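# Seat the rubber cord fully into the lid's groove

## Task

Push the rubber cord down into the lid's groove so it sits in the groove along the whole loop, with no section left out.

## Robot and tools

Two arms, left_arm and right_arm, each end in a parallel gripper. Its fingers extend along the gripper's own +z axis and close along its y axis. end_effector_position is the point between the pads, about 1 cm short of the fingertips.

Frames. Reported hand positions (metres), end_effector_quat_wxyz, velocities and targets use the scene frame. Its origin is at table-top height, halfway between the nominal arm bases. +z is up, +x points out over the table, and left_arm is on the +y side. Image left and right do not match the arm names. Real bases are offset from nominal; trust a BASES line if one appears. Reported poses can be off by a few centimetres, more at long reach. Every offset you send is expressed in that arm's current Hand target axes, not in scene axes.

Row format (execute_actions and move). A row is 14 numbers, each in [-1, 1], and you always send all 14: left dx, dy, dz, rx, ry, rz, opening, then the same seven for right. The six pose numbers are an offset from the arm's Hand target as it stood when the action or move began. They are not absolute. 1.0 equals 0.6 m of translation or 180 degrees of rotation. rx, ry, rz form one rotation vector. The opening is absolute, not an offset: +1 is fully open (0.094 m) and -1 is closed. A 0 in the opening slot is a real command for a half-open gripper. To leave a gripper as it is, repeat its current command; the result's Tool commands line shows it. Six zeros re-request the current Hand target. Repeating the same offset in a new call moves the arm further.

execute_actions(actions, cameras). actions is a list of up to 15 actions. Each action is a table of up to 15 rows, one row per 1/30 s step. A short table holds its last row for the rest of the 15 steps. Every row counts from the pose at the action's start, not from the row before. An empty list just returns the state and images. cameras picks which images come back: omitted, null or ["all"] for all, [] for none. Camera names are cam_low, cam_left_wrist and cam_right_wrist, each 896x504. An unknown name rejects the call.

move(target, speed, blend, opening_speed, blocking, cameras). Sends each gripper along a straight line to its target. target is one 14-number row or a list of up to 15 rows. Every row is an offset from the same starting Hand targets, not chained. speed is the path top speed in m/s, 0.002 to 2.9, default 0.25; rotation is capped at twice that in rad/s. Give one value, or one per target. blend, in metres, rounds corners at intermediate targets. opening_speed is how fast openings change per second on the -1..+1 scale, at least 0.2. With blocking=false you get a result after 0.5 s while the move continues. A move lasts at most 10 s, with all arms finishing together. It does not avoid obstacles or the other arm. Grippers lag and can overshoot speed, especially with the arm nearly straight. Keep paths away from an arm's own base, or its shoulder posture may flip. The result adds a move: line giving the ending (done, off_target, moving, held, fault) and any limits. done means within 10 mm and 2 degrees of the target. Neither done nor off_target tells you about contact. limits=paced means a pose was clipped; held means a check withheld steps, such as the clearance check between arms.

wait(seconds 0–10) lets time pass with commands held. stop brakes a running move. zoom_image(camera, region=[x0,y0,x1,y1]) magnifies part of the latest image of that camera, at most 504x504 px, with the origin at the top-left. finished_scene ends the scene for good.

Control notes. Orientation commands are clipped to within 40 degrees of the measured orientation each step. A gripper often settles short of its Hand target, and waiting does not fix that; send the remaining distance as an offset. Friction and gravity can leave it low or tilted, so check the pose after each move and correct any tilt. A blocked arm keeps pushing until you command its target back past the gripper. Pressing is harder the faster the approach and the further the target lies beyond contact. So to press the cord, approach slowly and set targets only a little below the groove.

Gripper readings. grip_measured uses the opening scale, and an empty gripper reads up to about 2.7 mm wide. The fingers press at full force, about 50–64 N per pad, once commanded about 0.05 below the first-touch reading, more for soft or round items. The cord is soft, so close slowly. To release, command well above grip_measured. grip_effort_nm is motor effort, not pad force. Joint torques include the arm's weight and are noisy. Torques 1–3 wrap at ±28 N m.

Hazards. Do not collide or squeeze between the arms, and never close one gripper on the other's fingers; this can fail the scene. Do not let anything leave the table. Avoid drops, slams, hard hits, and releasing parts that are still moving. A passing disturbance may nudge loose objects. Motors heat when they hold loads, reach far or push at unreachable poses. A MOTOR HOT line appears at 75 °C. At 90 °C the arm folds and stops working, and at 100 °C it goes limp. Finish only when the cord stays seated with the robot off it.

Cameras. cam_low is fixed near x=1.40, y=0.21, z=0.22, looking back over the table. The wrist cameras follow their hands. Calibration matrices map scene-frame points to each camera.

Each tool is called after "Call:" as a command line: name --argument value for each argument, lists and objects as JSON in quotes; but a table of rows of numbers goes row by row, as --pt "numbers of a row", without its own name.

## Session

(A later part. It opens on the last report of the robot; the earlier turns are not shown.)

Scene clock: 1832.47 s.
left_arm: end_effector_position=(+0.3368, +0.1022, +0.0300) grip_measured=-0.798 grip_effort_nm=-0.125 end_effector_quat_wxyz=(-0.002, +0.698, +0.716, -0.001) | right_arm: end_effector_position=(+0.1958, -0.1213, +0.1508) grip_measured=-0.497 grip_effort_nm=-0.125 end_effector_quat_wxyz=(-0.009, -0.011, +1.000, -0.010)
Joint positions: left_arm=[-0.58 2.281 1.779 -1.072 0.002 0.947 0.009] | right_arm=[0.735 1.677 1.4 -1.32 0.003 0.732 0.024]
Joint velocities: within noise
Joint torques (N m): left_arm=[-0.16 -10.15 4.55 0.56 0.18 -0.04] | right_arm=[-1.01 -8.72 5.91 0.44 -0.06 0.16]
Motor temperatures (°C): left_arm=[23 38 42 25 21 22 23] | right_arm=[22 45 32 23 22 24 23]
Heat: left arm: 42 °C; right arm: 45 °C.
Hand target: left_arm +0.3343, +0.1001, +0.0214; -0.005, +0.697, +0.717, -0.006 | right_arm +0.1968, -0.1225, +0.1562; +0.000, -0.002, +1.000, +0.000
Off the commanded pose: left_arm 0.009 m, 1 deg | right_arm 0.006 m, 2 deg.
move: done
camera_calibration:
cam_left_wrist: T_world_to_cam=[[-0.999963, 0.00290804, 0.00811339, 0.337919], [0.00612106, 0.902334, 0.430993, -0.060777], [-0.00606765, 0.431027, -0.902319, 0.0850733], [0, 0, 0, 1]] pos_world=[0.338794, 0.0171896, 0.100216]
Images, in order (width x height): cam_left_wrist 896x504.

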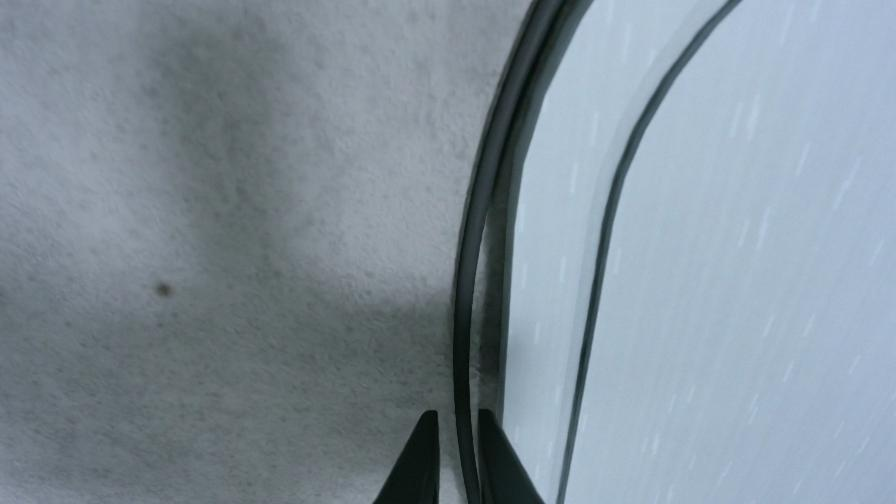

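Call:
move --pt "0.0 0.0 -0.05 0 0 0 -0.6 0 0 0 0 0 0 -0.5" --pt "0.09 -0.01 -0.05 0 0 0 -0.4 0 0 0 0 0 0 -0.5" --speed 0.1 --cameras '["cam_left_wrist"]'

Scene clock: 1841.67 s.
left_arm: end_effector_position=(+0.3243, +0.1574, +0.0374) grip_measured=-0.402 grip_effort_nm=0.076 end_effector_quat_wxyz=(-0.029, +0.691, +0.722, -0.009) | right_arm: end_effector_position=(+0.1958, -0.1213, +0.1508) grip_measured=-0.497 grip_effort_nm=-0.120 end_effector_quat_wxyz=(-0.009, -0.011, +1.000, -0.010)
Joint positions: left_arm=[-0.482 2.174 1.629 -1.087 0.002 1.027 0.028] | right_arm=[0.735 1.677 1.4 -1.32 0.003 0.732 0.024]
Joint velocities: within noise
Joint torques (N m): left_arm=[-0.25 -15.01 4.29 0.4 0.18 0.19] | right_arm=[-1.02 -8.83 5.85 0.45 -0.07 0.16]
Motor temperatures (°C): left_arm=[23 38 42 25 21 22 23] | right_arm=[22 44 32 23 22 24 23]
Heat: left arm: 42 °C; right arm: 44 °C.
Hand target: left_arm +0.3271, +0.1540, +0.0513; -0.006, +0.696, +0.718, -0.006 | right_arm +0.1968, -0.1225, +0.1562; +0.000, -0.002, +1.000, +0.000
Off the commanded pose: left_arm 0.015 m, 3 deg | right_arm 0.006 m, 2 deg.
move: off_target (left_arm); target 2's new opening was sent with left_arm's hand 0.015 m and 3 deg from that target
camera_calibration:
cam_left_wrist: T_world_to_cam=[[-0.998196, -0.015931, 0.0578855, 0.325736], [0.0121973, 0.890233, 0.455342, -0.114727], [-0.0587857, 0.455226, -0.888433, 0.0806395], [0, 0, 0, 1]] pos_world=[0.331288, 0.0706142, 0.105028]
Images, in order (width x height): cam_left_wrist 896x504.

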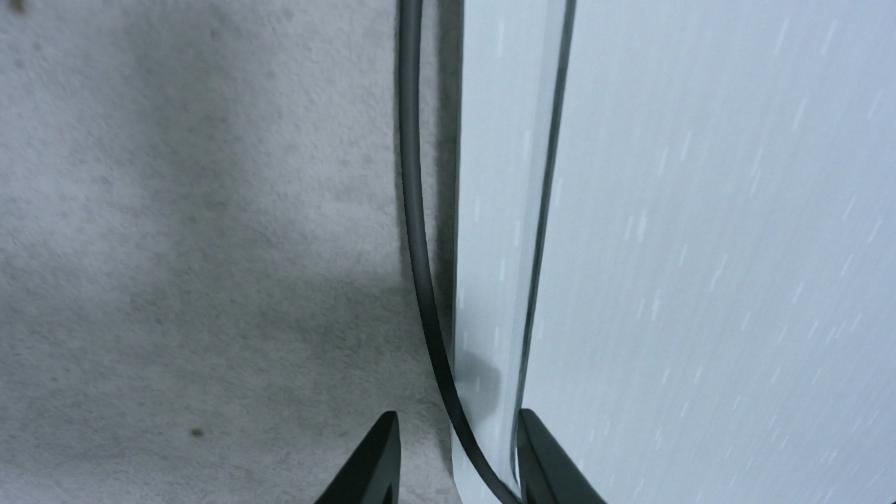

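Call:
move --pt "0.0 0.0 0.045 0 0 0 -0.6 0 0 0 0 0 0 -0.5" --pt "0.0 0 0.055 0 0 0 -0.95 0 0 0 0 0 0 -0.5" --speed 0.06 --opening_speed 0.5 --cameras '["cam_left_wrist"]'

Scene clock: 1847.83 s.
left_arm: end_effector_position=(+0.3219, +0.1581, +0.0246) grip_measured=-0.941 grip_effort_nm=-0.481 end_effector_quat_wxyz=(-0.023, +0.692, +0.721, -0.009) | right_arm: end_effector_position=(+0.1958, -0.1213, +0.1508) grip_measured=-0.497 grip_effort_nm=-0.125 end_effector_quat_wxyz=(-0.009, -0.011, +1.000, -0.010)
Joint positions: left_arm=[-0.482 2.17 1.57 -1.019 0.005 1.028 0.003] | right_arm=[0.735 1.677 1.4 -1.32 0.003 0.732 0.024]
Joint velocities: within noise
Joint torques (N m): left_arm=[-0.38 -10.61 3.08 0.85 0.1 0.15] | right_arm=[-0.98 -8.77 5.87 0.44 -0.04 0.15]
Motor temperatures (°C): left_arm=[23 39 41 25 21 22 23] | right_arm=[22 43 32 23 22 24 23]
Heat: left arm: 41 °C; right arm: 43 °C.
Hand target: left_arm +0.3266, +0.1540, +0.0184; -0.006, +0.697, +0.717, -0.006 | right_arm +0.1968, -0.1225, +0.1562; +0.000, -0.002, +1.000, +0.000
Off the commanded pose: left_arm 0.009 m, 2 deg | right_arm 0.006 m, 2 deg.
move: done
camera_calibration:
cam_left_wrist: T_world_to_cam=[[-0.998704, -0.0137414, 0.0490084, 0.324058], [0.00965136, 0.894271, 0.447421, -0.109045], [-0.0499751, 0.447314, -0.892979, 0.0673528], [0, 0, 0, 1]] pos_world=[0.328056, 0.0718411, 0.0930522]
Images, in order (width x height): cam_left_wrist 896x504.

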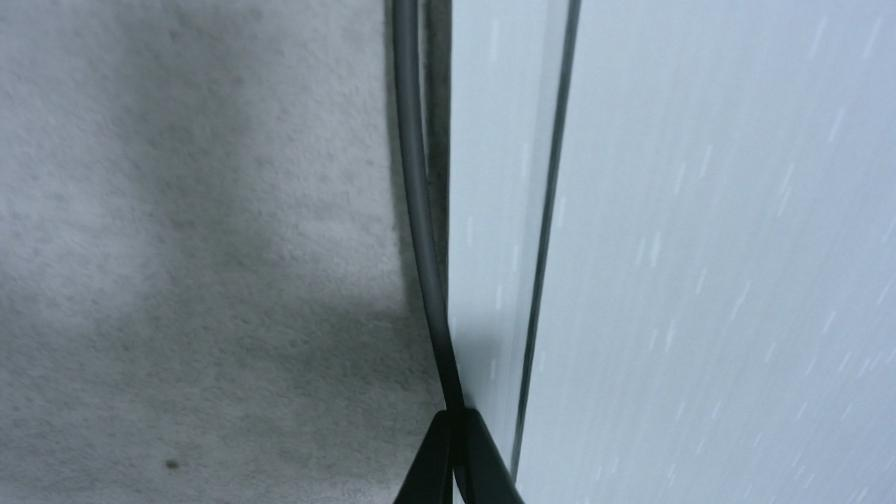

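Call:
move --pt "0.0 0.0 -0.035 0 0 0 -0.95 0 0 0 0 0 0 -0.5" --pt "0.0 -0.03 -0.045 0 0 0.05 -0.95 0 0 0 0 0 0 -0.5" --speed 0.08 --cameras '["cam_left_wrist"]'

Scene clock: 1853.30 s.
left_arm: end_effector_position=(+0.3096, +0.1561, +0.0323) grip_measured=-0.942 grip_effort_nm=-0.452 end_effector_quat_wxyz=(-0.021, +0.744, +0.667, -0.010) | right_arm: end_effector_position=(+0.1958, -0.1213, +0.1508) grip_measured=-0.497 grip_effort_nm=-0.120 end_effector_quat_wxyz=(-0.009, -0.011, +1.000, -0.010)
Joint positions: left_arm=[-0.502 2.122 1.526 -1.021 0.005 1.159 0.003] | right_arm=[0.735 1.677 1.4 -1.32 0.003 0.732 0.024]
Joint velocities: within noise
Joint torques (N m): left_arm=[-0.29 -14.43 4.19 0.32 0.13 0.13] | right_arm=[-0.94 -8.79 5.79 0.44 -0.05 0.15]
Motor temperatures (°C): left_arm=[23 40 40 25 21 22 23] | right_arm=[22 43 32 23 22 24 23]
Heat: left arm: 40 °C; right arm: 43 °C.
Hand target: left_arm +0.3091, +0.1534, +0.0457; -0.005, +0.751, +0.661, -0.006 | right_arm +0.1968, -0.1225, +0.1562; +0.000, -0.002, +1.000, +0.000
Off the commanded pose: left_arm 0.014 m, 2 deg | right_arm 0.006 m, 2 deg.
move: off_target (left_arm)
camera_calibration:
cam_left_wrist: T_world_to_cam=[[-0.989456, 0.136153, 0.0493933, 0.285176], [0.14391, 0.885691, 0.441409, -0.150669], [0.0163521, 0.443863, -0.895945, 0.0546286], [0, 0, 0, 1]] pos_world=[0.302959, 0.0703709, 0.101365]
Images, in order (width x height): cam_left_wrist 896x504.

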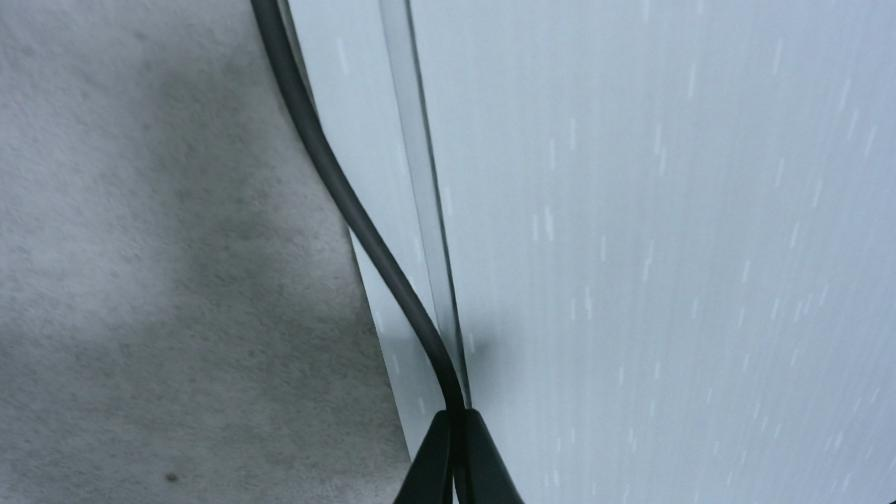

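Call:
move --pt "0.0 0.02 -0.03 0 0 0.0 -0.95 0 0 0 0 0 0 -0.5" --pt "0.0 -0.02 -0.035 0 0 0.05 -0.95 0 0 0 0 0 0 -0.5" --speed 0.08 --cameras '["cam_left_wrist"]'

Scene clock: 1857.57 s.
left_arm: end_effector_position=(+0.2977, +0.1579, +0.0547) grip_measured=-0.942 grip_effort_nm=-0.452 end_effector_quat_wxyz=(-0.022, +0.794, +0.607, -0.012) | right_arm: end_effector_position=(+0.1958, -0.1213, +0.1508) grip_measured=-0.497 grip_effort_nm=-0.120 end_effector_quat_wxyz=(-0.009, -0.011, +1.000, -0.010)
Joint positions: left_arm=[-0.514 2.057 1.518 -1.083 0.005 1.304 0.003] | right_arm=[0.735 1.677 1.4 -1.32 0.003 0.732 0.024]
Joint velocities: within noise
Joint torques (N m): left_arm=[-0.29 -13.6 4.37 0.32 0.15 0.2] | right_arm=[-0.92 -8.76 5.81 0.45 -0.06 0.16]
Motor temperatures (°C): left_arm=[23 41 40 25 21 22 23] | right_arm=[22 43 31 23 22 24 23]
Heat: left arm: 41 °C; right arm: 43 °C.
Hand target: left_arm +0.2975, +0.1551, +0.0669; -0.005, +0.800, +0.600, -0.007 | right_arm +0.1968, -0.1225, +0.1562; +0.000, -0.002, +1.000, +0.000
Off the commanded pose: left_arm 0.013 m, 2 deg | right_arm 0.006 m, 2 deg.
move: off_target (left_arm)
camera_calibration:
cam_left_wrist: T_world_to_cam=[[-0.955774, 0.289015, 0.0544608, 0.237545], [0.28315, 0.854208, 0.436067, -0.196622], [0.0795092, 0.432202, -0.898265, 0.0572986], [0, 0, 0, 1]] pos_world=[0.278157, 0.0745372, 0.124273]
Images, in order (width x height): cam_left_wrist 896x504.

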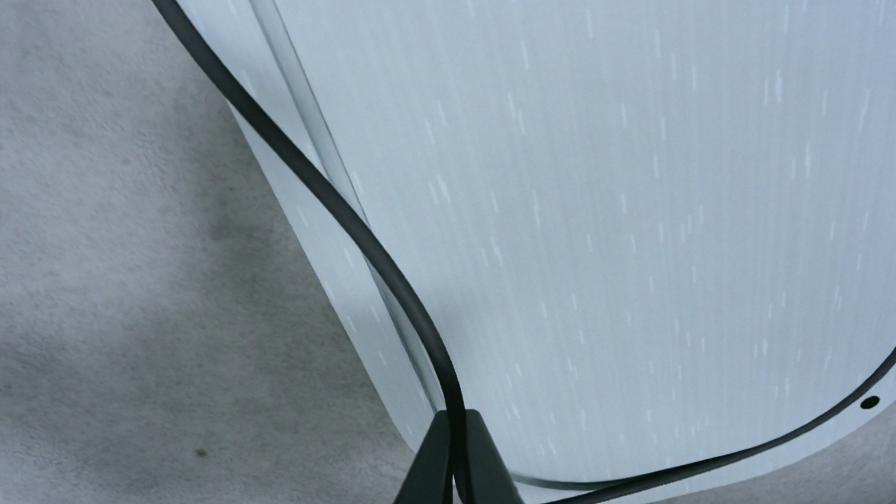

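Call:
move --pt "0.0 -0.03 -0.035 0 0 0.12 -0.95 0 0 0 0 0 0 -0.5" --speed 0.08 --cameras '["cam_left_wrist","cam_right_wrist"]'

Scene clock: 1866.40 s.
left_arm: end_effector_position=(+0.2858, +0.1599, +0.0772) grip_measured=-0.942 grip_effort_nm=-0.457 end_effector_quat_wxyz=(-0.011, +0.894, +0.448, -0.010) | right_arm: end_effector_position=(+0.1958, -0.1213, +0.1508) grip_measured=-0.497 grip_effort_nm=-0.125 end_effector_quat_wxyz=(-0.009, -0.011, +1.000, -0.010)
Joint positions: left_arm=[-0.525 1.972 1.487 -1.114 0.005 1.668 0.003] | right_arm=[0.735 1.677 1.4 -1.32 0.003 0.732 0.024]
Joint velocities: within noise
Joint torques (N m): left_arm=[-0.57 -12.92 4.29 0.15 0.11 0.23] | right_arm=[-0.9 -8.84 5.83 0.46 -0.05 0.16]
Motor temperatures (°C): left_arm=[23 41 40 25 21 22 23] | right_arm=[22 43 31 23 22 24 23]
Heat: left arm: 41 °C; right arm: 43 °C.
Hand target: left_arm +0.2807, +0.1601, +0.0882; -0.003, +0.898, +0.439, -0.007 | right_arm +0.1968, -0.1225, +0.1562; +0.000, -0.002, +1.000, +0.000
Off the commanded pose: left_arm 0.012 m, 1 deg | right_arm 0.006 m, 2 deg.
move: off_target (left_arm)
camera_calibration:
cam_left_wrist: T_world_to_cam=[[-0.783328, 0.6208, 0.0316941, 0.123788], [0.573409, 0.701963, 0.422434, -0.262325], [0.239998, 0.349078, -0.90584, 0.0455125], [0, 0, 0, 1]] pos_world=[0.236463, 0.0914076, 0.148118]
cam_right_wrist: T_world_to_cam=[[0.0202134, -0.999781, 0.00534814, -0.121263], [-0.893729, -0.015671, 0.448334, 0.149975], [-0.448153, -0.0138422, -0.89385, 0.319957], [0, 0, 0, 1]] pos_world=[0.279878, -0.114457, 0.219403]
Images, in order (width x height): cam_left_wrist 896x504, cam_right_wrist 896x504.

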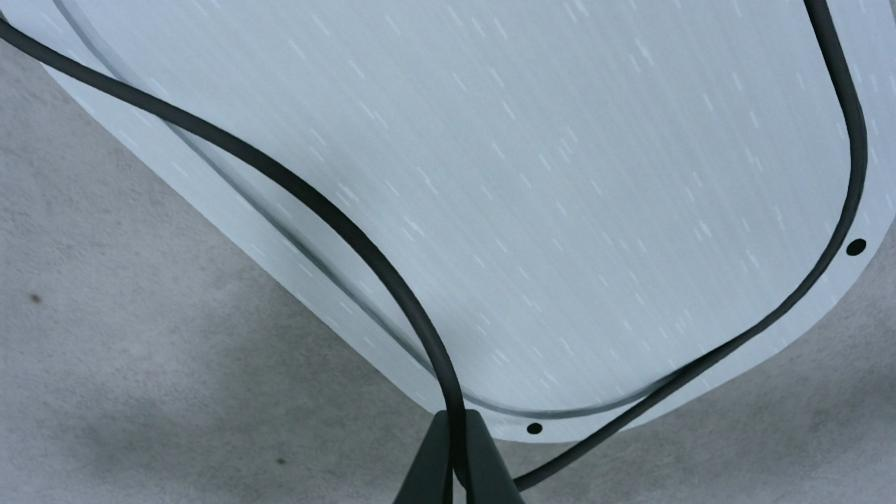

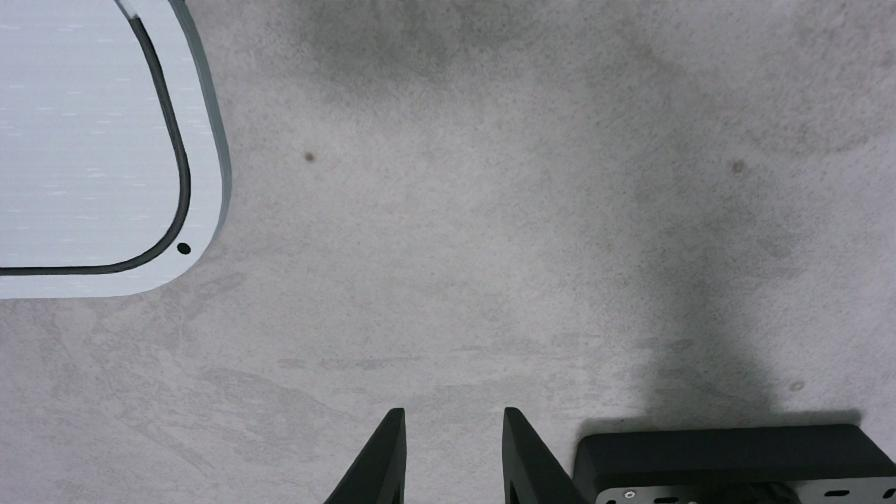

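Call:
move --pt "0 0 0 0 0 0 -0.95 -0.2 0.22 0.08 0 0 0.356 -0.4" --pt "0 0 0 0 0 0 -0.95 -0.2 0.258 0.14 0 0 0.356 -0.4" --speed 0.2 --cameras '["cam_left_wrist","cam_right_wrist"]'

Scene clock: 1881.13 s.
left_arm: end_effector_position=(+0.2855, +0.1601, +0.0772) grip_measured=-0.942 grip_effort_nm=-0.452 end_effector_quat_wxyz=(-0.011, +0.894, +0.447, -0.010) | right_arm: end_effector_position=(+0.3017, -0.0130, +0.1161) grip_measured=-0.402 grip_effort_nm=0.144 end_effector_quat_wxyz=(+0.006, +0.432, +0.902, +0.012)
Joint positions: left_arm=[-0.525 1.972 1.487 -1.116 0.005 1.669 0.003] | right_arm=[0.75 2.252 2.065 -1.357 0.003 1.662 0.028]
Joint velocities: within noise
Joint torques (N m): left_arm=[-0.34 -13.01 4.34 0.18 0.15 0.17] | right_arm=[-0.35 -11.34 6.04 0.39 -0.01 0.03]
Motor temperatures (°C): left_arm=[23 42 40 25 21 22 23] | right_arm=[22 42 32 23 22 24 23]
Heat: left arm: 42 °C; right arm: 42 °C.
Hand target: left_arm +0.2807, +0.1601, +0.0882; -0.003, +0.898, +0.439, -0.007 | right_arm +0.3006, -0.0141, +0.1165; +0.005, +0.432, +0.902, +0.011 (not the last commanded pose)
Off the commanded pose: left_arm 0.012 m, 1 deg | right_arm 0.065 m, 13 deg.
move: held (right_arm; a check stopped the path), off_target (left_arm); path passed 0 of 2 targets; limits=held
pose unreachable (right arm): on one or more control steps of this call, first in action 0 (counted from 0), this arm could not follow its commanded pose, so it was not sent that pose on those steps. It may still have moved: this result reports where it is.
cause: moving toward the commanded pose would bring a part of the arm too close to another arm (this arm's wrist (the part past joint 4) and the left arm's wrist (the part past joint 4), along the way the arms are being sent, or toward where that arm still pushes).
camera_calibration:
cam_left_wrist: T_world_to_cam=[[-0.782552, 0.621698, 0.0332202, 0.122936], [0.574803, 0.700963, 0.4222, -0.262538], [0.239195, 0.349489, -0.905894, 0.0457649], [0, 0, 0, 1]] pos_world=[0.236165, 0.0916059, 0.148218]
cam_right_wrist: T_world_to_cam=[[-0.780211, -0.624123, -0.0417308, 0.236816], [-0.577393, 0.692922, 0.431829, 0.177692], [-0.240598, 0.361013, -0.900989, 0.28101], [0, 0, 0, 1]] pos_world=[0.354975, -0.0767728, 0.186337]
Images, in order (width x height): cam_left_wrist 896x504, cam_right_wrist 896x504.

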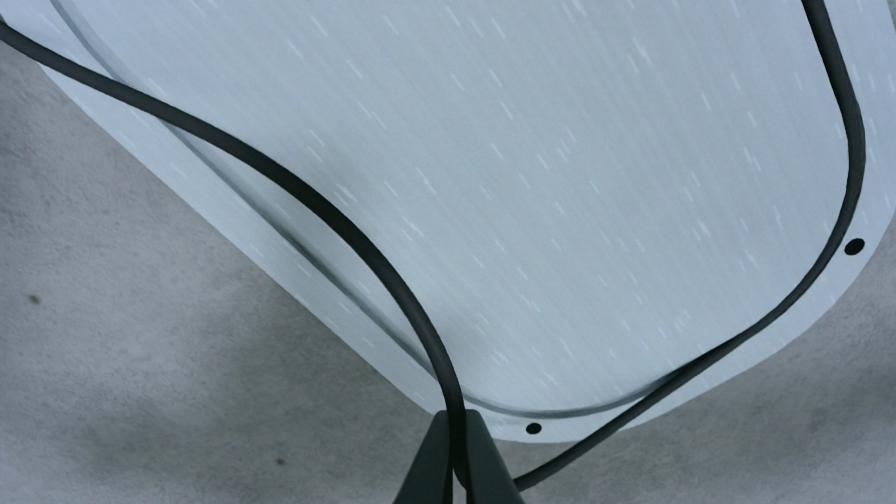

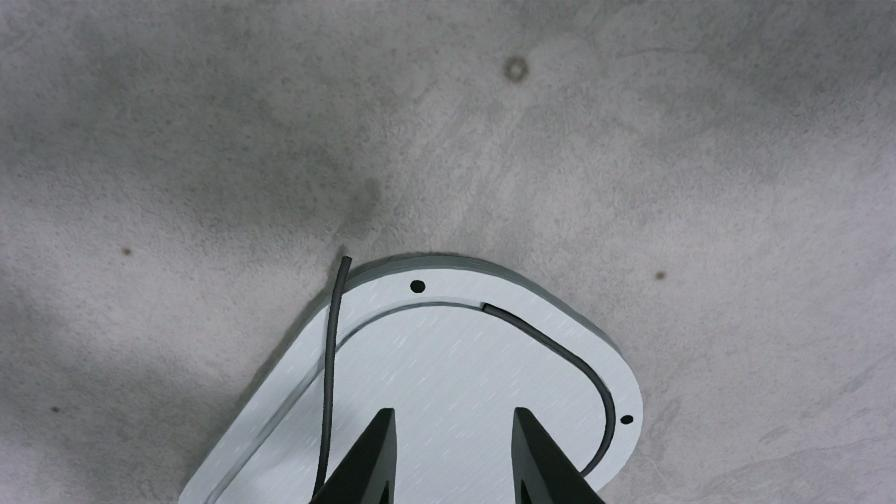

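Call:
move --pt "-0.012 -0.05 0 0 0 0 -0.95 0 0 -0.03 0 0 0 -0.4" --pt "-0.012 -0.055 0.06 0 0 0 -0.95 0 0 -0.03 0 0 0 -0.4" --speed 0.1 --cameras '["cam_left_wrist","cam_right_wrist"]'

Scene clock: 1888.73 s.
left_arm: end_effector_position=(+0.2508, +0.1764, +0.0546) grip_measured=-0.942 grip_effort_nm=-0.452 end_effector_quat_wxyz=(-0.006, +0.897, +0.442, -0.007) | right_arm: end_effector_position=(+0.2991, -0.0155, +0.1303) grip_measured=-0.402 grip_effort_nm=0.139 end_effector_quat_wxyz=(+0.004, +0.432, +0.902, +0.008)
Joint positions: left_arm=[-0.538 1.851 1.227 -0.966 0.005 1.669 0.003] | right_arm=[0.75 2.252 2.122 -1.423 0.003 1.662 0.028]
Joint velocities: within noise
Joint torques (N m): left_arm=[-0.46 -8.1 4.18 0.47 0.14 0.05] | right_arm=[-0.4 -10.86 8.06 0.3 0 0.03]
Motor temperatures (°C): left_arm=[23 42 39 25 21 22 23] | right_arm=[22 45 32 23 22 24 23]
Heat: left arm: 42 °C; right arm: 45 °C.
Hand target: left_arm +0.2495, +0.1746, +0.0526; -0.003, +0.898, +0.439, -0.007 | right_arm +0.3003, -0.0143, +0.1345; +0.005, +0.432, +0.902, +0.011
Off the commanded pose: left_arm 0.003 m, 0 deg | right_arm 0.005 m, 0 deg.
move: done
camera_calibration:
cam_left_wrist: T_world_to_cam=[[-0.774908, 0.631709, 0.0214874, 0.083399], [0.579372, 0.696296, 0.423673, -0.244853], [0.252677, 0.340757, -0.90556, 0.0260361], [0, 0, 0, 1]] pos_world=[0.199909, 0.108934, 0.125523]
cam_right_wrist: T_world_to_cam=[[-0.78047, -0.62436, -0.0322628, 0.232726], [-0.57445, 0.695803, 0.431121, 0.171028], [-0.246726, 0.35501, -0.901717, 0.295925], [0, 0, 0, 1]] pos_world=[0.352895, -0.0787533, 0.200615]
Images, in order (width x height): cam_left_wrist 896x504, cam_right_wrist 896x504.

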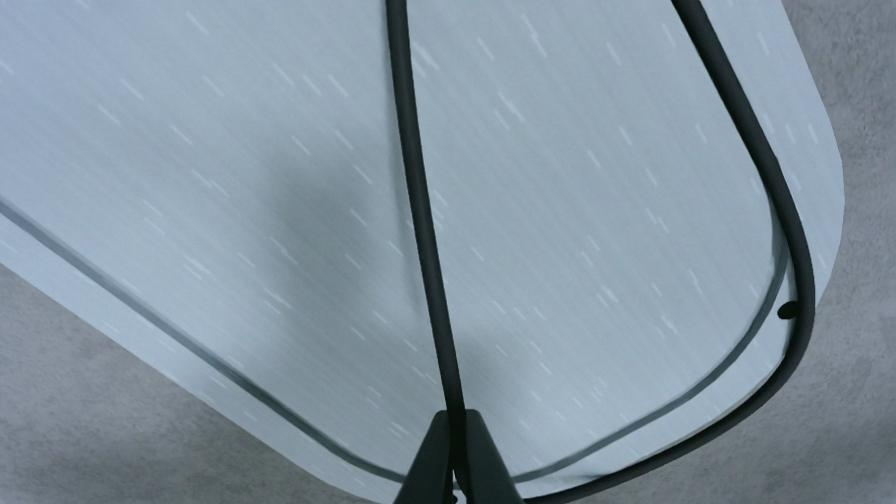

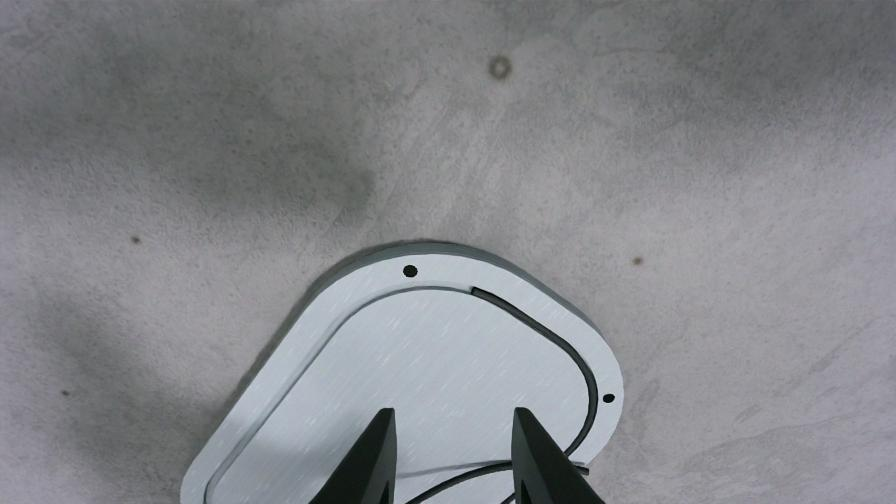

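Call:
move --pt "0.02 0.04 0.0 0 0 0 -0.95 -0.104 -0.084 0 0 0 0 -0.4" --pt "0.044 0.083 0.025 0 0 -0.10 -0.95 -0.104 -0.084 0 0 0 0 -0.4" --speed 0.08 --cameras '["cam_left_wrist","cam_right_wrist"]'

Scene clock: 1900.13 s.
left_arm: end_effector_position=(+0.2972, +0.1676, +0.0351) grip_measured=-0.942 grip_effort_nm=-0.452 end_effector_quat_wxyz=(-0.010, +0.822, +0.569, -0.008) | right_arm: end_effector_position=(+0.2985, -0.0945, +0.1215) grip_measured=-0.402 grip_effort_nm=0.144 end_effector_quat_wxyz=(-0.003, +0.432, +0.902, -0.007)
Joint positions: left_arm=[-0.491 2.04 1.412 -0.967 0.005 1.421 0.003] | right_arm=[0.605 2.051 1.77 -1.306 0.003 1.516 0.028]
Joint velocities: within noise
Joint torques (N m): left_arm=[0.39 -8.21 7.25 0.35 0.1 -0.04] | right_arm=[-0.7 -12.74 5.83 0.47 -0.06 0.02]
Motor temperatures (°C): left_arm=[23 40 39 25 21 22 23] | right_arm=[22 48 32 23 22 24 23]
Heat: left arm: 40 °C; right arm: 48 °C.
Hand target: left_arm +0.3049, +0.1649, +0.0367; -0.004, +0.819, +0.574, -0.007 | right_arm +0.3002, -0.0945, +0.1334; +0.005, +0.431, +0.902, +0.011
Off the commanded pose: left_arm 0.008 m, 1 deg | right_arm 0.012 m, 2 deg.
move: off_target (right_arm)
camera_calibration:
cam_left_wrist: T_world_to_cam=[[-0.924937, 0.378966, 0.029619, 0.211988], [0.354289, 0.831223, 0.428424, -0.213216], [0.137738, 0.406758, -0.903092, 0.0226326], [0, 0, 0, 1]] pos_world=[0.268499, 0.0876881, 0.105507]
cam_right_wrist: T_world_to_cam=[[-0.779878, -0.625931, 0.00120376, 0.178276], [-0.564516, 0.704187, 0.43063, 0.227282], [-0.270392, 0.335159, -0.902528, 0.321123], [0, 0, 0, 1]] pos_world=[0.354167, -0.156087, 0.191733]
Images, in order (width x height): cam_left_wrist 896x504, cam_right_wrist 896x504.

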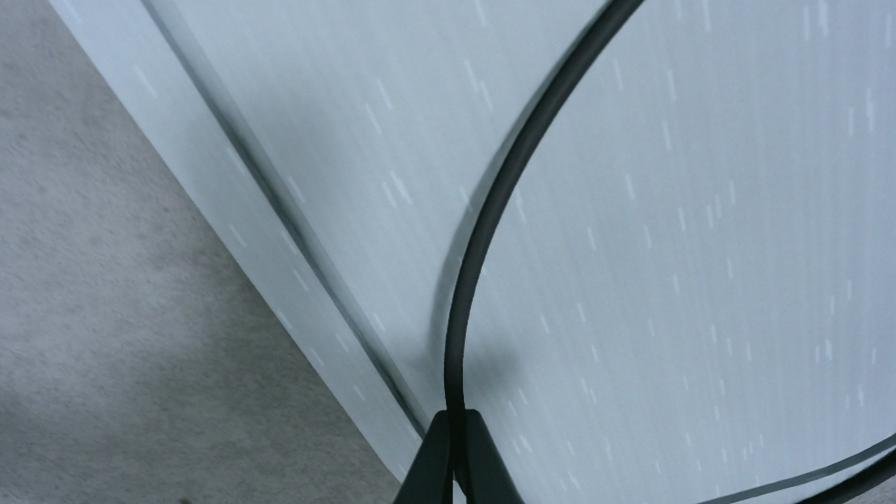

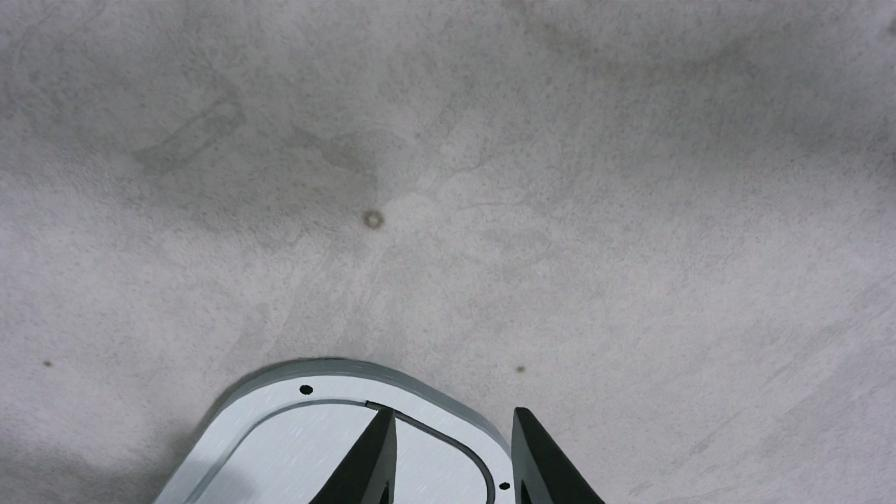

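Call:
move --pt "0.003 0.014 0.0 0 0 -0.10 -0.95 0 0 0 0 0 0 -0.4" --speed 0.05 --cameras '["cam_left_wrist"]'

Scene clock: 1908.07 s.
left_arm: end_effector_position=(+0.3069, +0.1650, +0.0351) grip_measured=-0.942 grip_effort_nm=-0.457 end_effector_quat_wxyz=(-0.008, +0.724, +0.690, -0.005) | right_arm: end_effector_position=(+0.2986, -0.0944, +0.1215) grip_measured=-0.402 grip_effort_nm=0.144 end_effector_quat_wxyz=(-0.002, +0.431, +0.902, -0.007)
Joint positions: left_arm=[-0.485 2.068 1.455 -0.975 0.005 1.115 0.003] | right_arm=[0.605 2.051 1.77 -1.305 0.003 1.515 0.028]
Joint velocities: within noise
Joint torques (N m): left_arm=[0.39 -8.28 7.64 0.22 0.14 -0.04] | right_arm=[-0.75 -12.75 5.79 0.46 -0.06 0.02]
Motor temperatures (°C): left_arm=[23 39 40 25 21 22 23] | right_arm=[22 50 32 23 22 24 23]
Heat: left arm: 40 °C; right arm: 50 °C.
Hand target: left_arm +0.3133, +0.1637, +0.0366; -0.005, +0.719, +0.695, -0.006 | right_arm +0.3002, -0.0945, +0.1334; +0.005, +0.431, +0.902, +0.011
Off the commanded pose: left_arm 0.007 m, 1 deg | right_arm 0.012 m, 2 deg.
move: off_target (right_arm)
camera_calibration:
cam_left_wrist: T_world_to_cam=[[-0.996803, 0.0766859, 0.0224324, 0.294144], [0.0788282, 0.898059, 0.432754, -0.141161], [0.0130405, 0.433139, -0.901233, 0.0562713], [0, 0, 0, 1]] pos_world=[0.303597, 0.0798408, 0.105203]
Images, in order (width x height): cam_left_wrist 896x504.

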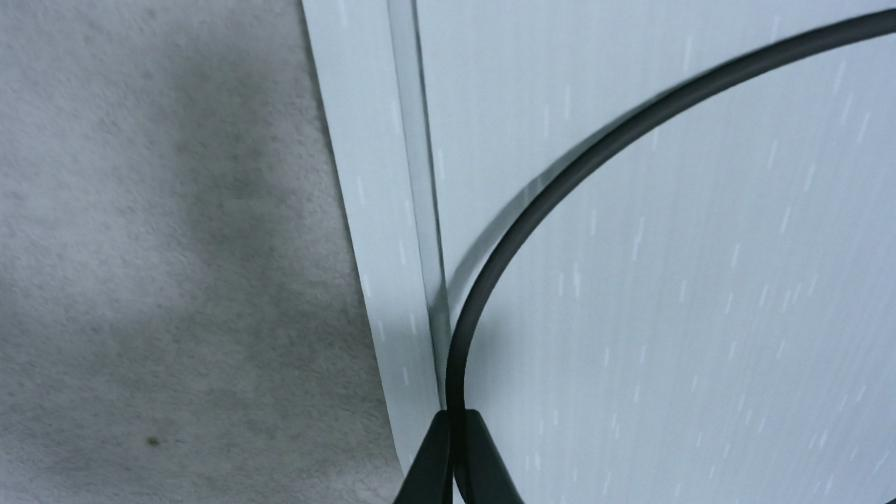

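Call:
move --pt "-0.01 0.005 0.0 0 0 0 -0.95 0 0 0 0 0 0 -0.4" --pt "-0.01 0.005 0.018 0 0 -0.03 -0.95 0 0 0 0 0 0 -0.4" --speed 0.05 --cameras '["cam_left_wrist"]'

Call:
zoom_image --camera "cam_left_wrist" --region '[360, 250, 560, 504]'

Scene clock: 1915.27 s.
left_arm: end_effector_position=(+0.3122, +0.1620, +0.0293) grip_measured=-0.942 grip_effort_nm=-0.452 end_effector_quat_wxyz=(-0.011, +0.687, +0.727, -0.005) | right_arm: end_effector_position=(+0.2986, -0.0944, +0.1215) grip_measured=-0.402 grip_effort_nm=0.144 end_effector_quat_wxyz=(-0.002, +0.431, +0.902, -0.007)
Joint positions: left_arm=[-0.485 2.103 1.483 -0.974 0.005 1.011 0.003] | right_arm=[0.605 2.051 1.77 -1.305 0.003 1.515 0.028]
Joint velocities: within noise
Joint torques (N m): left_arm=[-0.24 -8.5 6.09 0.49 0.17 -0.06] | right_arm=[-0.69 -12.9 5.89 0.43 -0.04 0.03]
Motor temperatures (°C): left_arm=[23 38 41 25 21 22 23] | right_arm=[22 52 32 23 22 24 23]
Heat: left arm: 41 °C; right arm: 52 °C.
Hand target: left_arm +0.3160, +0.1576, +0.0258; -0.006, +0.685, +0.728, -0.006 | right_arm +0.3001, -0.0945, +0.1334; +0.005, +0.431, +0.902, +0.011
Off the commanded pose: left_arm 0.007 m, 1 deg | right_arm 0.012 m, 2 deg.
move: off_target (right_arm)
camera_calibration:
cam_left_wrist: T_world_to_cam=[[-0.999257, -0.0278039, 0.0266789, 0.317368], [-0.0133629, 0.899433, 0.436854, -0.107971], [-0.0361421, 0.436173, -0.899137, 0.0670545], [0, 0, 0, 1]] pos_world=[0.318113, 0.076689, 0.0989915]
Images, in order (width x height): cam_left_wrist 896x504.

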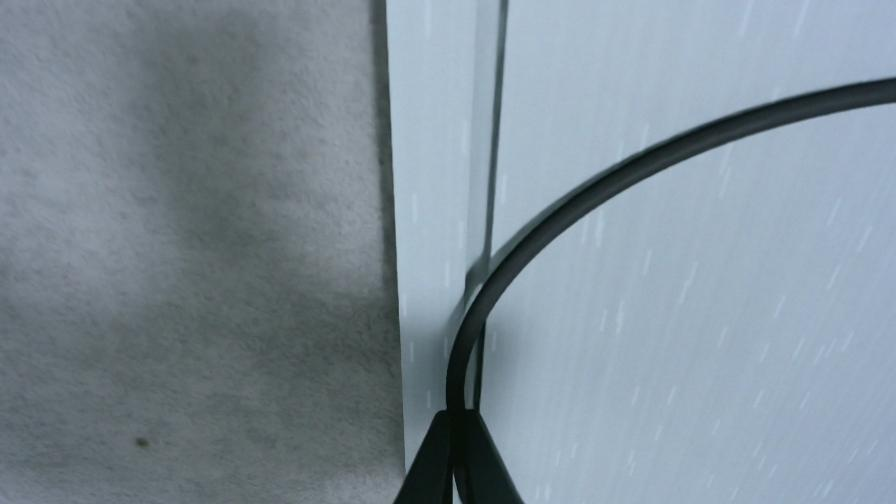

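Scaled by 1.984 from the camera's 896x504 image, which has a finer 1280x720 frame.

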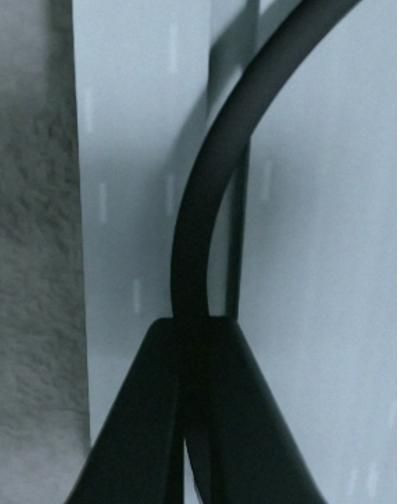

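Call:
move --pt "-0.0 -0.008 -0.003 0 0 0 -0.95 0 0 0 0 0 0 -0.4" --speed 0.04 --cameras '["cam_left_wrist"]'

Call:
zoom_image --camera "cam_left_wrist" --region '[360, 250, 560, 504]'

Scene clock: 1919.10 s.
left_arm: end_effector_position=(+0.3115, +0.1601, +0.0293) grip_measured=-0.942 grip_effort_nm=-0.452 end_effector_quat_wxyz=(-0.010, +0.686, +0.727, -0.005) | right_arm: end_effector_position=(+0.2986, -0.0944, +0.1215) grip_measured=-0.402 grip_effort_nm=0.134 end_effector_quat_wxyz=(-0.002, +0.431, +0.902, -0.007)
Joint positions: left_arm=[-0.49 2.103 1.483 -0.973 0.005 1.004 0.003] | right_arm=[0.605 2.051 1.77 -1.305 0.003 1.515 0.028]
Joint velocities: within noise
Joint torques (N m): left_arm=[-0.23 -10.19 4.71 0.51 0.14 -0.03] | right_arm=[-0.7 -12.77 5.86 0.45 -0.03 0.02]
Motor temperatures (°C): left_arm=[23 38 40 25 21 22 23] | right_arm=[22 52 32 23 22 24 23]
Heat: left arm: 40 °C; right arm: 52 °C.
Hand target: left_arm +0.3112, +0.1573, +0.0276; -0.006, +0.685, +0.728, -0.006 | right_arm +0.3001, -0.0945, +0.1334; +0.005, +0.432, +0.902, +0.011
Off the commanded pose: left_arm 0.003 m, 1 deg | right_arm 0.012 m, 2 deg.
move: off_target (right_arm)
camera_calibration:
cam_left_wrist: T_world_to_cam=[[-0.999251, -0.0293167, 0.0252756, 0.316864], [-0.0153604, 0.899685, 0.436269, -0.105602], [-0.03553, 0.435553, -0.899461, 0.0677427], [0, 0, 0, 1]] pos_world=[0.317411, 0.0747921, 0.0989938]
Images, in order (width x height): cam_left_wrist 896x504.

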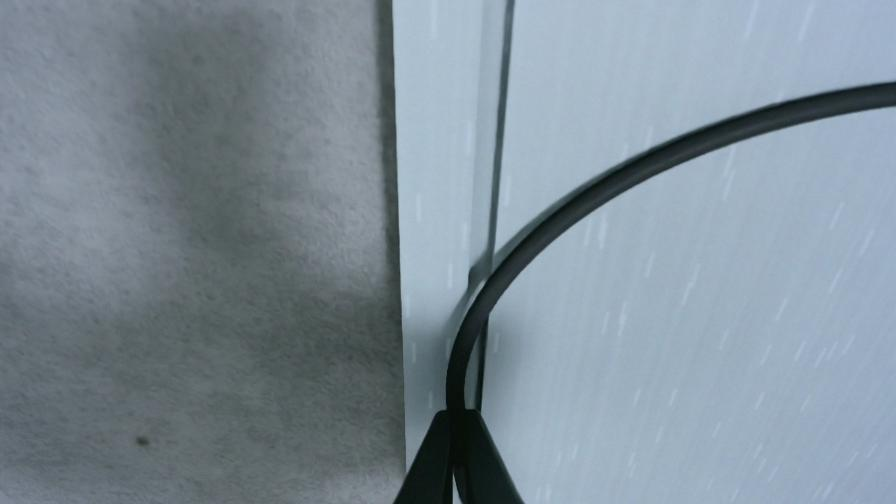

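Scaled by 1.984 from the camera's 896x504 image, which has a finer 1280x720 frame.

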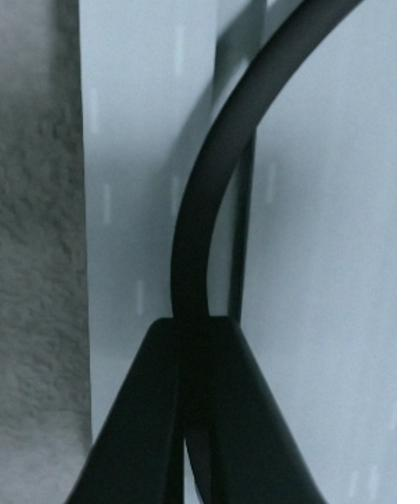

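Call:
move --pt "-0.0 -0.009 -0.001 0 0 0 -0.95 0 0 0 0 0 0 -0.4" --speed 0.04 --cameras '["cam_left_wrist"]'

Call:
zoom_image --camera "cam_left_wrist" --region '[360, 250, 560, 504]'

Scene clock: 1923.67 s.
left_arm: end_effector_position=(+0.3070, +0.1601, +0.0258) grip_measured=-0.942 grip_effort_nm=-0.452 end_effector_quat_wxyz=(-0.015, +0.686, +0.728, -0.006) | right_arm: end_effector_position=(+0.2986, -0.0944, +0.1215) grip_measured=-0.402 grip_effort_nm=0.144 end_effector_quat_wxyz=(-0.002, +0.431, +0.902, -0.007)
Joint positions: left_arm=[-0.496 2.103 1.468 -0.967 0.005 0.996 0.003] | right_arm=[0.605 2.051 1.77 -1.305 0.003 1.515 0.028]
Joint velocities: within noise
Joint torques (N m): left_arm=[-0.69 -11.74 3.84 0.53 0.11 -0.02] | right_arm=[-0.7 -12.77 5.81 0.43 -0.05 0.03]
Motor temperatures (°C): left_arm=[23 38 40 25 21 22 23] | right_arm=[22 53 32 23 22 24 23]
Heat: left arm: 40 °C; right arm: 53 °C.
Hand target: left_arm +0.3058, +0.1570, +0.0283; -0.006, +0.685, +0.728, -0.006 | right_arm +0.3001, -0.0945, +0.1334; +0.005, +0.431, +0.902, +0.011
Off the commanded pose: left_arm 0.004 m, 1 deg | right_arm 0.012 m, 2 deg.
move: off_target (right_arm)
camera_calibration:
cam_left_wrist: T_world_to_cam=[[-0.998941, -0.0313602, 0.0336638, 0.312548], [-0.0133129, 0.897425, 0.440966, -0.104543], [-0.0440396, 0.44005, -0.896892, 0.0662282], [0, 0, 0, 1]] pos_world=[0.313742, 0.0744773, 0.0949778]
Images, in order (width x height): cam_left_wrist 896x504.

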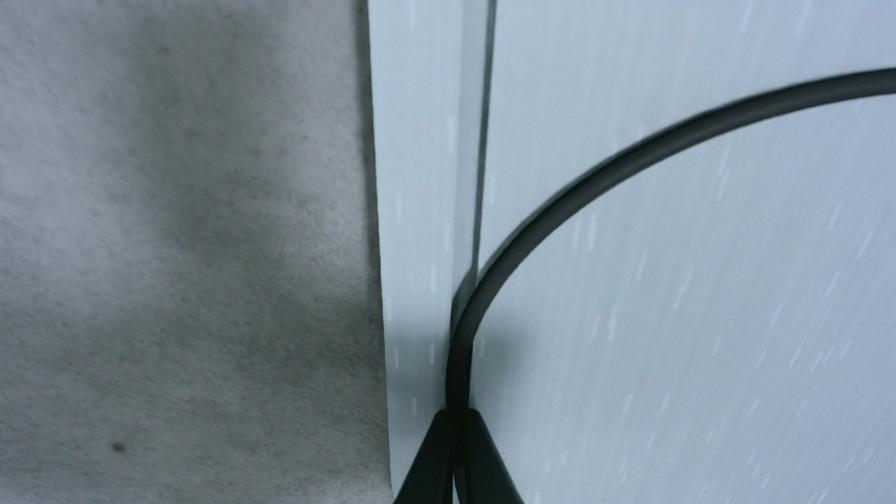

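Scaled by 1.984 from the camera's 896x504 image, which has a finer 1280x720 frame.

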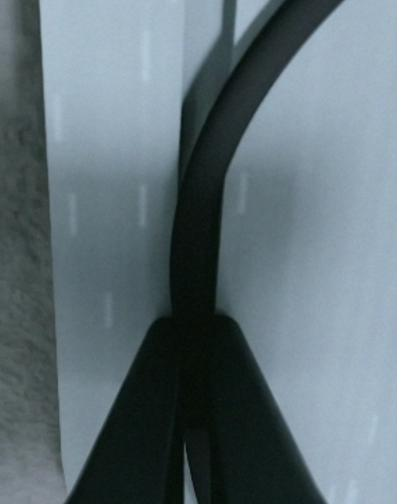

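Call:
move --pt "-0.0 0.0 0.03 0 0 0 -0.95 0 0 0 0 0 0 -0.4" --pt "-0.0 0.002 0.028 0 0 0 -0.75 0 0 0 0 0 0 -0.4" --speed 0.04 --cameras '["cam_left_wrist"]'

Call:
zoom_image --camera "cam_left_wrist" --region '[360, 250, 560, 504]'

Scene clock: 1928.53 s.
left_arm: end_effector_position=(+0.3047, +0.1615, +0.0243) grip_measured=-0.752 grip_effort_nm=0.100 end_effector_quat_wxyz=(-0.016, +0.685, +0.728, -0.006) | right_arm: end_effector_position=(+0.2986, -0.0944, +0.1215) grip_measured=-0.402 grip_effort_nm=0.139 end_effector_quat_wxyz=(-0.002, +0.431, +0.902, -0.007)
Joint positions: left_arm=[-0.496 2.097 1.452 -0.96 0.005 0.995 0.012] | right_arm=[0.605 2.051 1.77 -1.305 0.003 1.515 0.028]
Joint velocities: within noise
Joint torques (N m): left_arm=[-0.54 -8.44 2.88 0.97 0.09 -0.02] | right_arm=[-0.66 -12.77 5.82 0.44 -0.04 0.03]
Motor temperatures (°C): left_arm=[23 38 40 25 21 22 23] | right_arm=[22 54 31 23 22 24 23]
Heat: left arm: 40 °C; right arm: 54 °C.
Hand target: left_arm +0.3068, +0.1571, +0.0115; -0.006, +0.685, +0.728, -0.006 | right_arm +0.3001, -0.0945, +0.1334; +0.005, +0.431, +0.902, +0.011
Off the commanded pose: left_arm 0.014 m, 1 deg | right_arm 0.012 m, 2 deg.
move: off_target (left_arm, right_arm); target 2's new opening was sent with left_arm's hand 0.013 m and 1 deg from that target
camera_calibration:
cam_left_wrist: T_world_to_cam=[[-0.998841, -0.032924, 0.0350975, 0.310506], [-0.0140262, 0.896842, 0.442129, -0.10487], [-0.0460335, 0.441124, -0.896265, 0.0646084], [0, 0, 0, 1]] pos_world=[0.311649, 0.0757744, 0.0933742]
Images, in order (width x height): cam_left_wrist 896x504.

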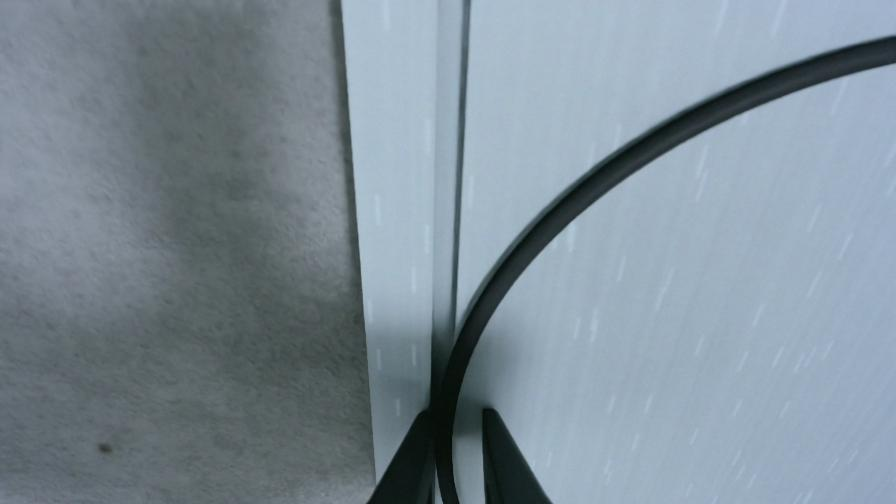

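Scaled by 1.984 from the camera's 896x504 image, which has a finer 1280x720 frame.

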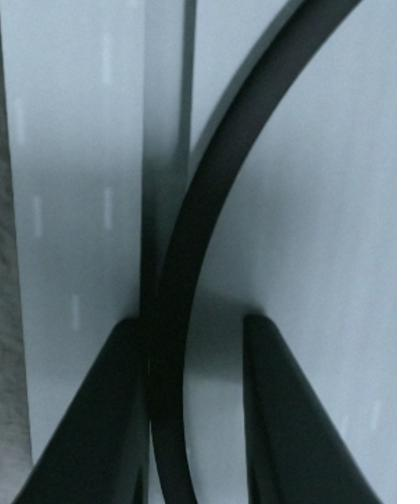

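Call:
move --pt "-0.0 0.008 0.0 0 0 0 -0.6 0 0 0 0 0 0 -0.4" --pt "-0.004 0.018 -0.03 0 0 0 -0.5 0 0 0 0 0 0 -0.4" --pt "0.15 0.02 -0.15 0 0 -0.2 -0.5 0 -0.1 0 0 0 0 -0.4" --speed 0.1 --cameras '["cam_left_wrist"]'

Scene clock: 1939.53 s.
left_arm: end_effector_position=(+0.3137, +0.2467, +0.0870) grip_measured=-0.502 grip_effort_nm=0.076 end_effector_quat_wxyz=(-0.023, +0.432, +0.901, -0.006) | right_arm: end_effector_position=(+0.2507, -0.1308, +0.1238) grip_measured=-0.402 grip_effort_nm=0.144 end_effector_quat_wxyz=(-0.002, +0.429, +0.903, -0.006)
Joint positions: left_arm=[-0.27 1.944 1.487 -1.161 0.005 0.605 0.023] | right_arm=[0.6 1.811 1.451 -1.223 0.003 1.505 0.028]
Joint velocities: within noise
Joint torques (N m): left_arm=[0.25 -12.74 5.82 0.2 0.06 -0.04] | right_arm=[-1.1 -10.32 5.76 0.45 -0.04 0]
Motor temperatures (°C): left_arm=[23 38 40 25 21 22 23] | right_arm=[22 54 31 23 22 24 23]
Heat: left arm: 40 °C; right arm: 54 °C.
Hand target: left_arm +0.3147, +0.2476, +0.1014; -0.007, +0.427, +0.904, -0.004 | right_arm +0.2534, -0.1322, +0.1319; +0.005, +0.431, +0.902, +0.010
Off the commanded pose: left_arm 0.014 m, 2 deg | right_arm 0.009 m, 2 deg.
move: off_target (left_arm)
camera_calibration:
cam_left_wrist: T_world_to_cam=[[-0.796099, -0.604066, 0.0364694, 0.397323], [-0.522854, 0.716911, 0.461152, -0.00650088], [-0.304712, 0.348055, -0.886571, 0.186926], [0, 0, 0, 1]] pos_world=[0.369868, 0.179609, 0.154231]
Images, in order (width x height): cam_left_wrist 896x504.

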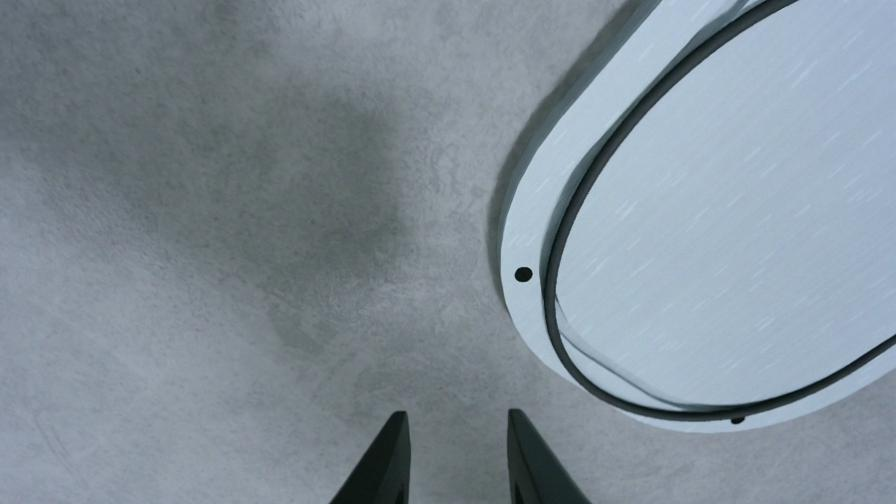

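Call:
move --target '[0.147,-0.127,0.0,0,0,-0.4,-0.5,0,0,0,0,0,0,-0.4]' --speed 0.2 --cameras '["cam_left_wrist"]'

Scene clock: 1947.57 s.
left_arm: end_effector_position=(+0.2012, +0.2684, +0.1007) grip_measured=-0.502 grip_effort_nm=0.081 end_effector_quat_wxyz=(-0.017, -0.184, +0.983, +0.006) | right_arm: end_effector_position=(+0.2510, -0.1306, +0.1238) grip_measured=-0.402 grip_effort_nm=0.139 end_effector_quat_wxyz=(-0.001, +0.429, +0.903, -0.005)
Joint positions: left_arm=[-0.318 1.496 1.024 -1.134 0.005 -0.706 0.023] | right_arm=[0.6 1.811 1.451 -1.221 0.003 1.505 0.028]
Joint velocities: within noise
Joint torques (N m): left_arm=[-0.38 -7.51 4.49 0.39 0 -0.02] | right_arm=[-1.17 -10.36 5.75 0.46 -0.05 0.02]
Motor temperatures (°C): left_arm=[23 39 40 25 21 22 23] | right_arm=[22 52 31 23 22 24 23]
Heat: left arm: 40 °C; right arm: 52 °C.
Hand target: left_arm +0.1998, +0.2672, +0.1032; -0.008, -0.187, +0.982, +0.001 | right_arm +0.2534, -0.1322, +0.1319; +0.005, +0.432, +0.902, +0.010
Off the commanded pose: left_arm 0.003 m, 1 deg | right_arm 0.009 m, 2 deg.
move: done
camera_calibration:
cam_left_wrist: T_world_to_cam=[[0.334293, -0.942373, -0.0134814, 0.188649], [-0.835825, -0.303045, 0.457777, 0.249831], [-0.435482, -0.141763, -0.888965, 0.315191], [0, 0, 0, 1]] pos_world=[0.283011, 0.298171, 0.16837]
Images, in order (width x height): cam_left_wrist 896x504.

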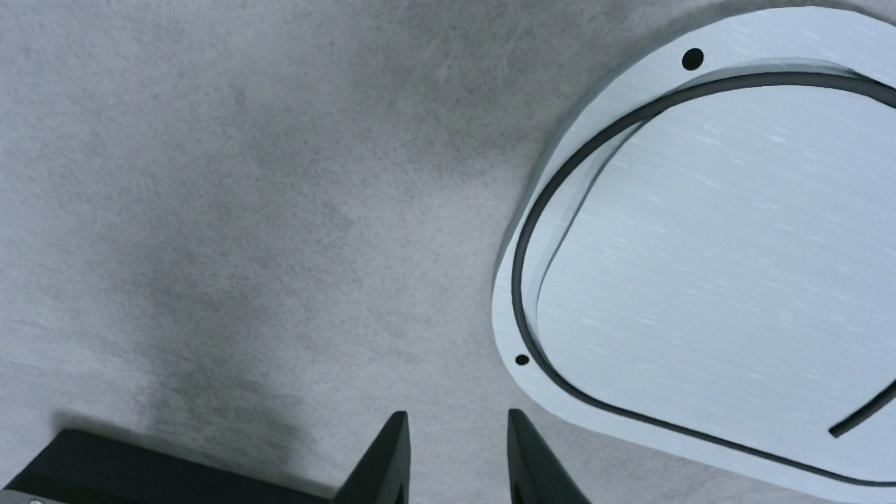

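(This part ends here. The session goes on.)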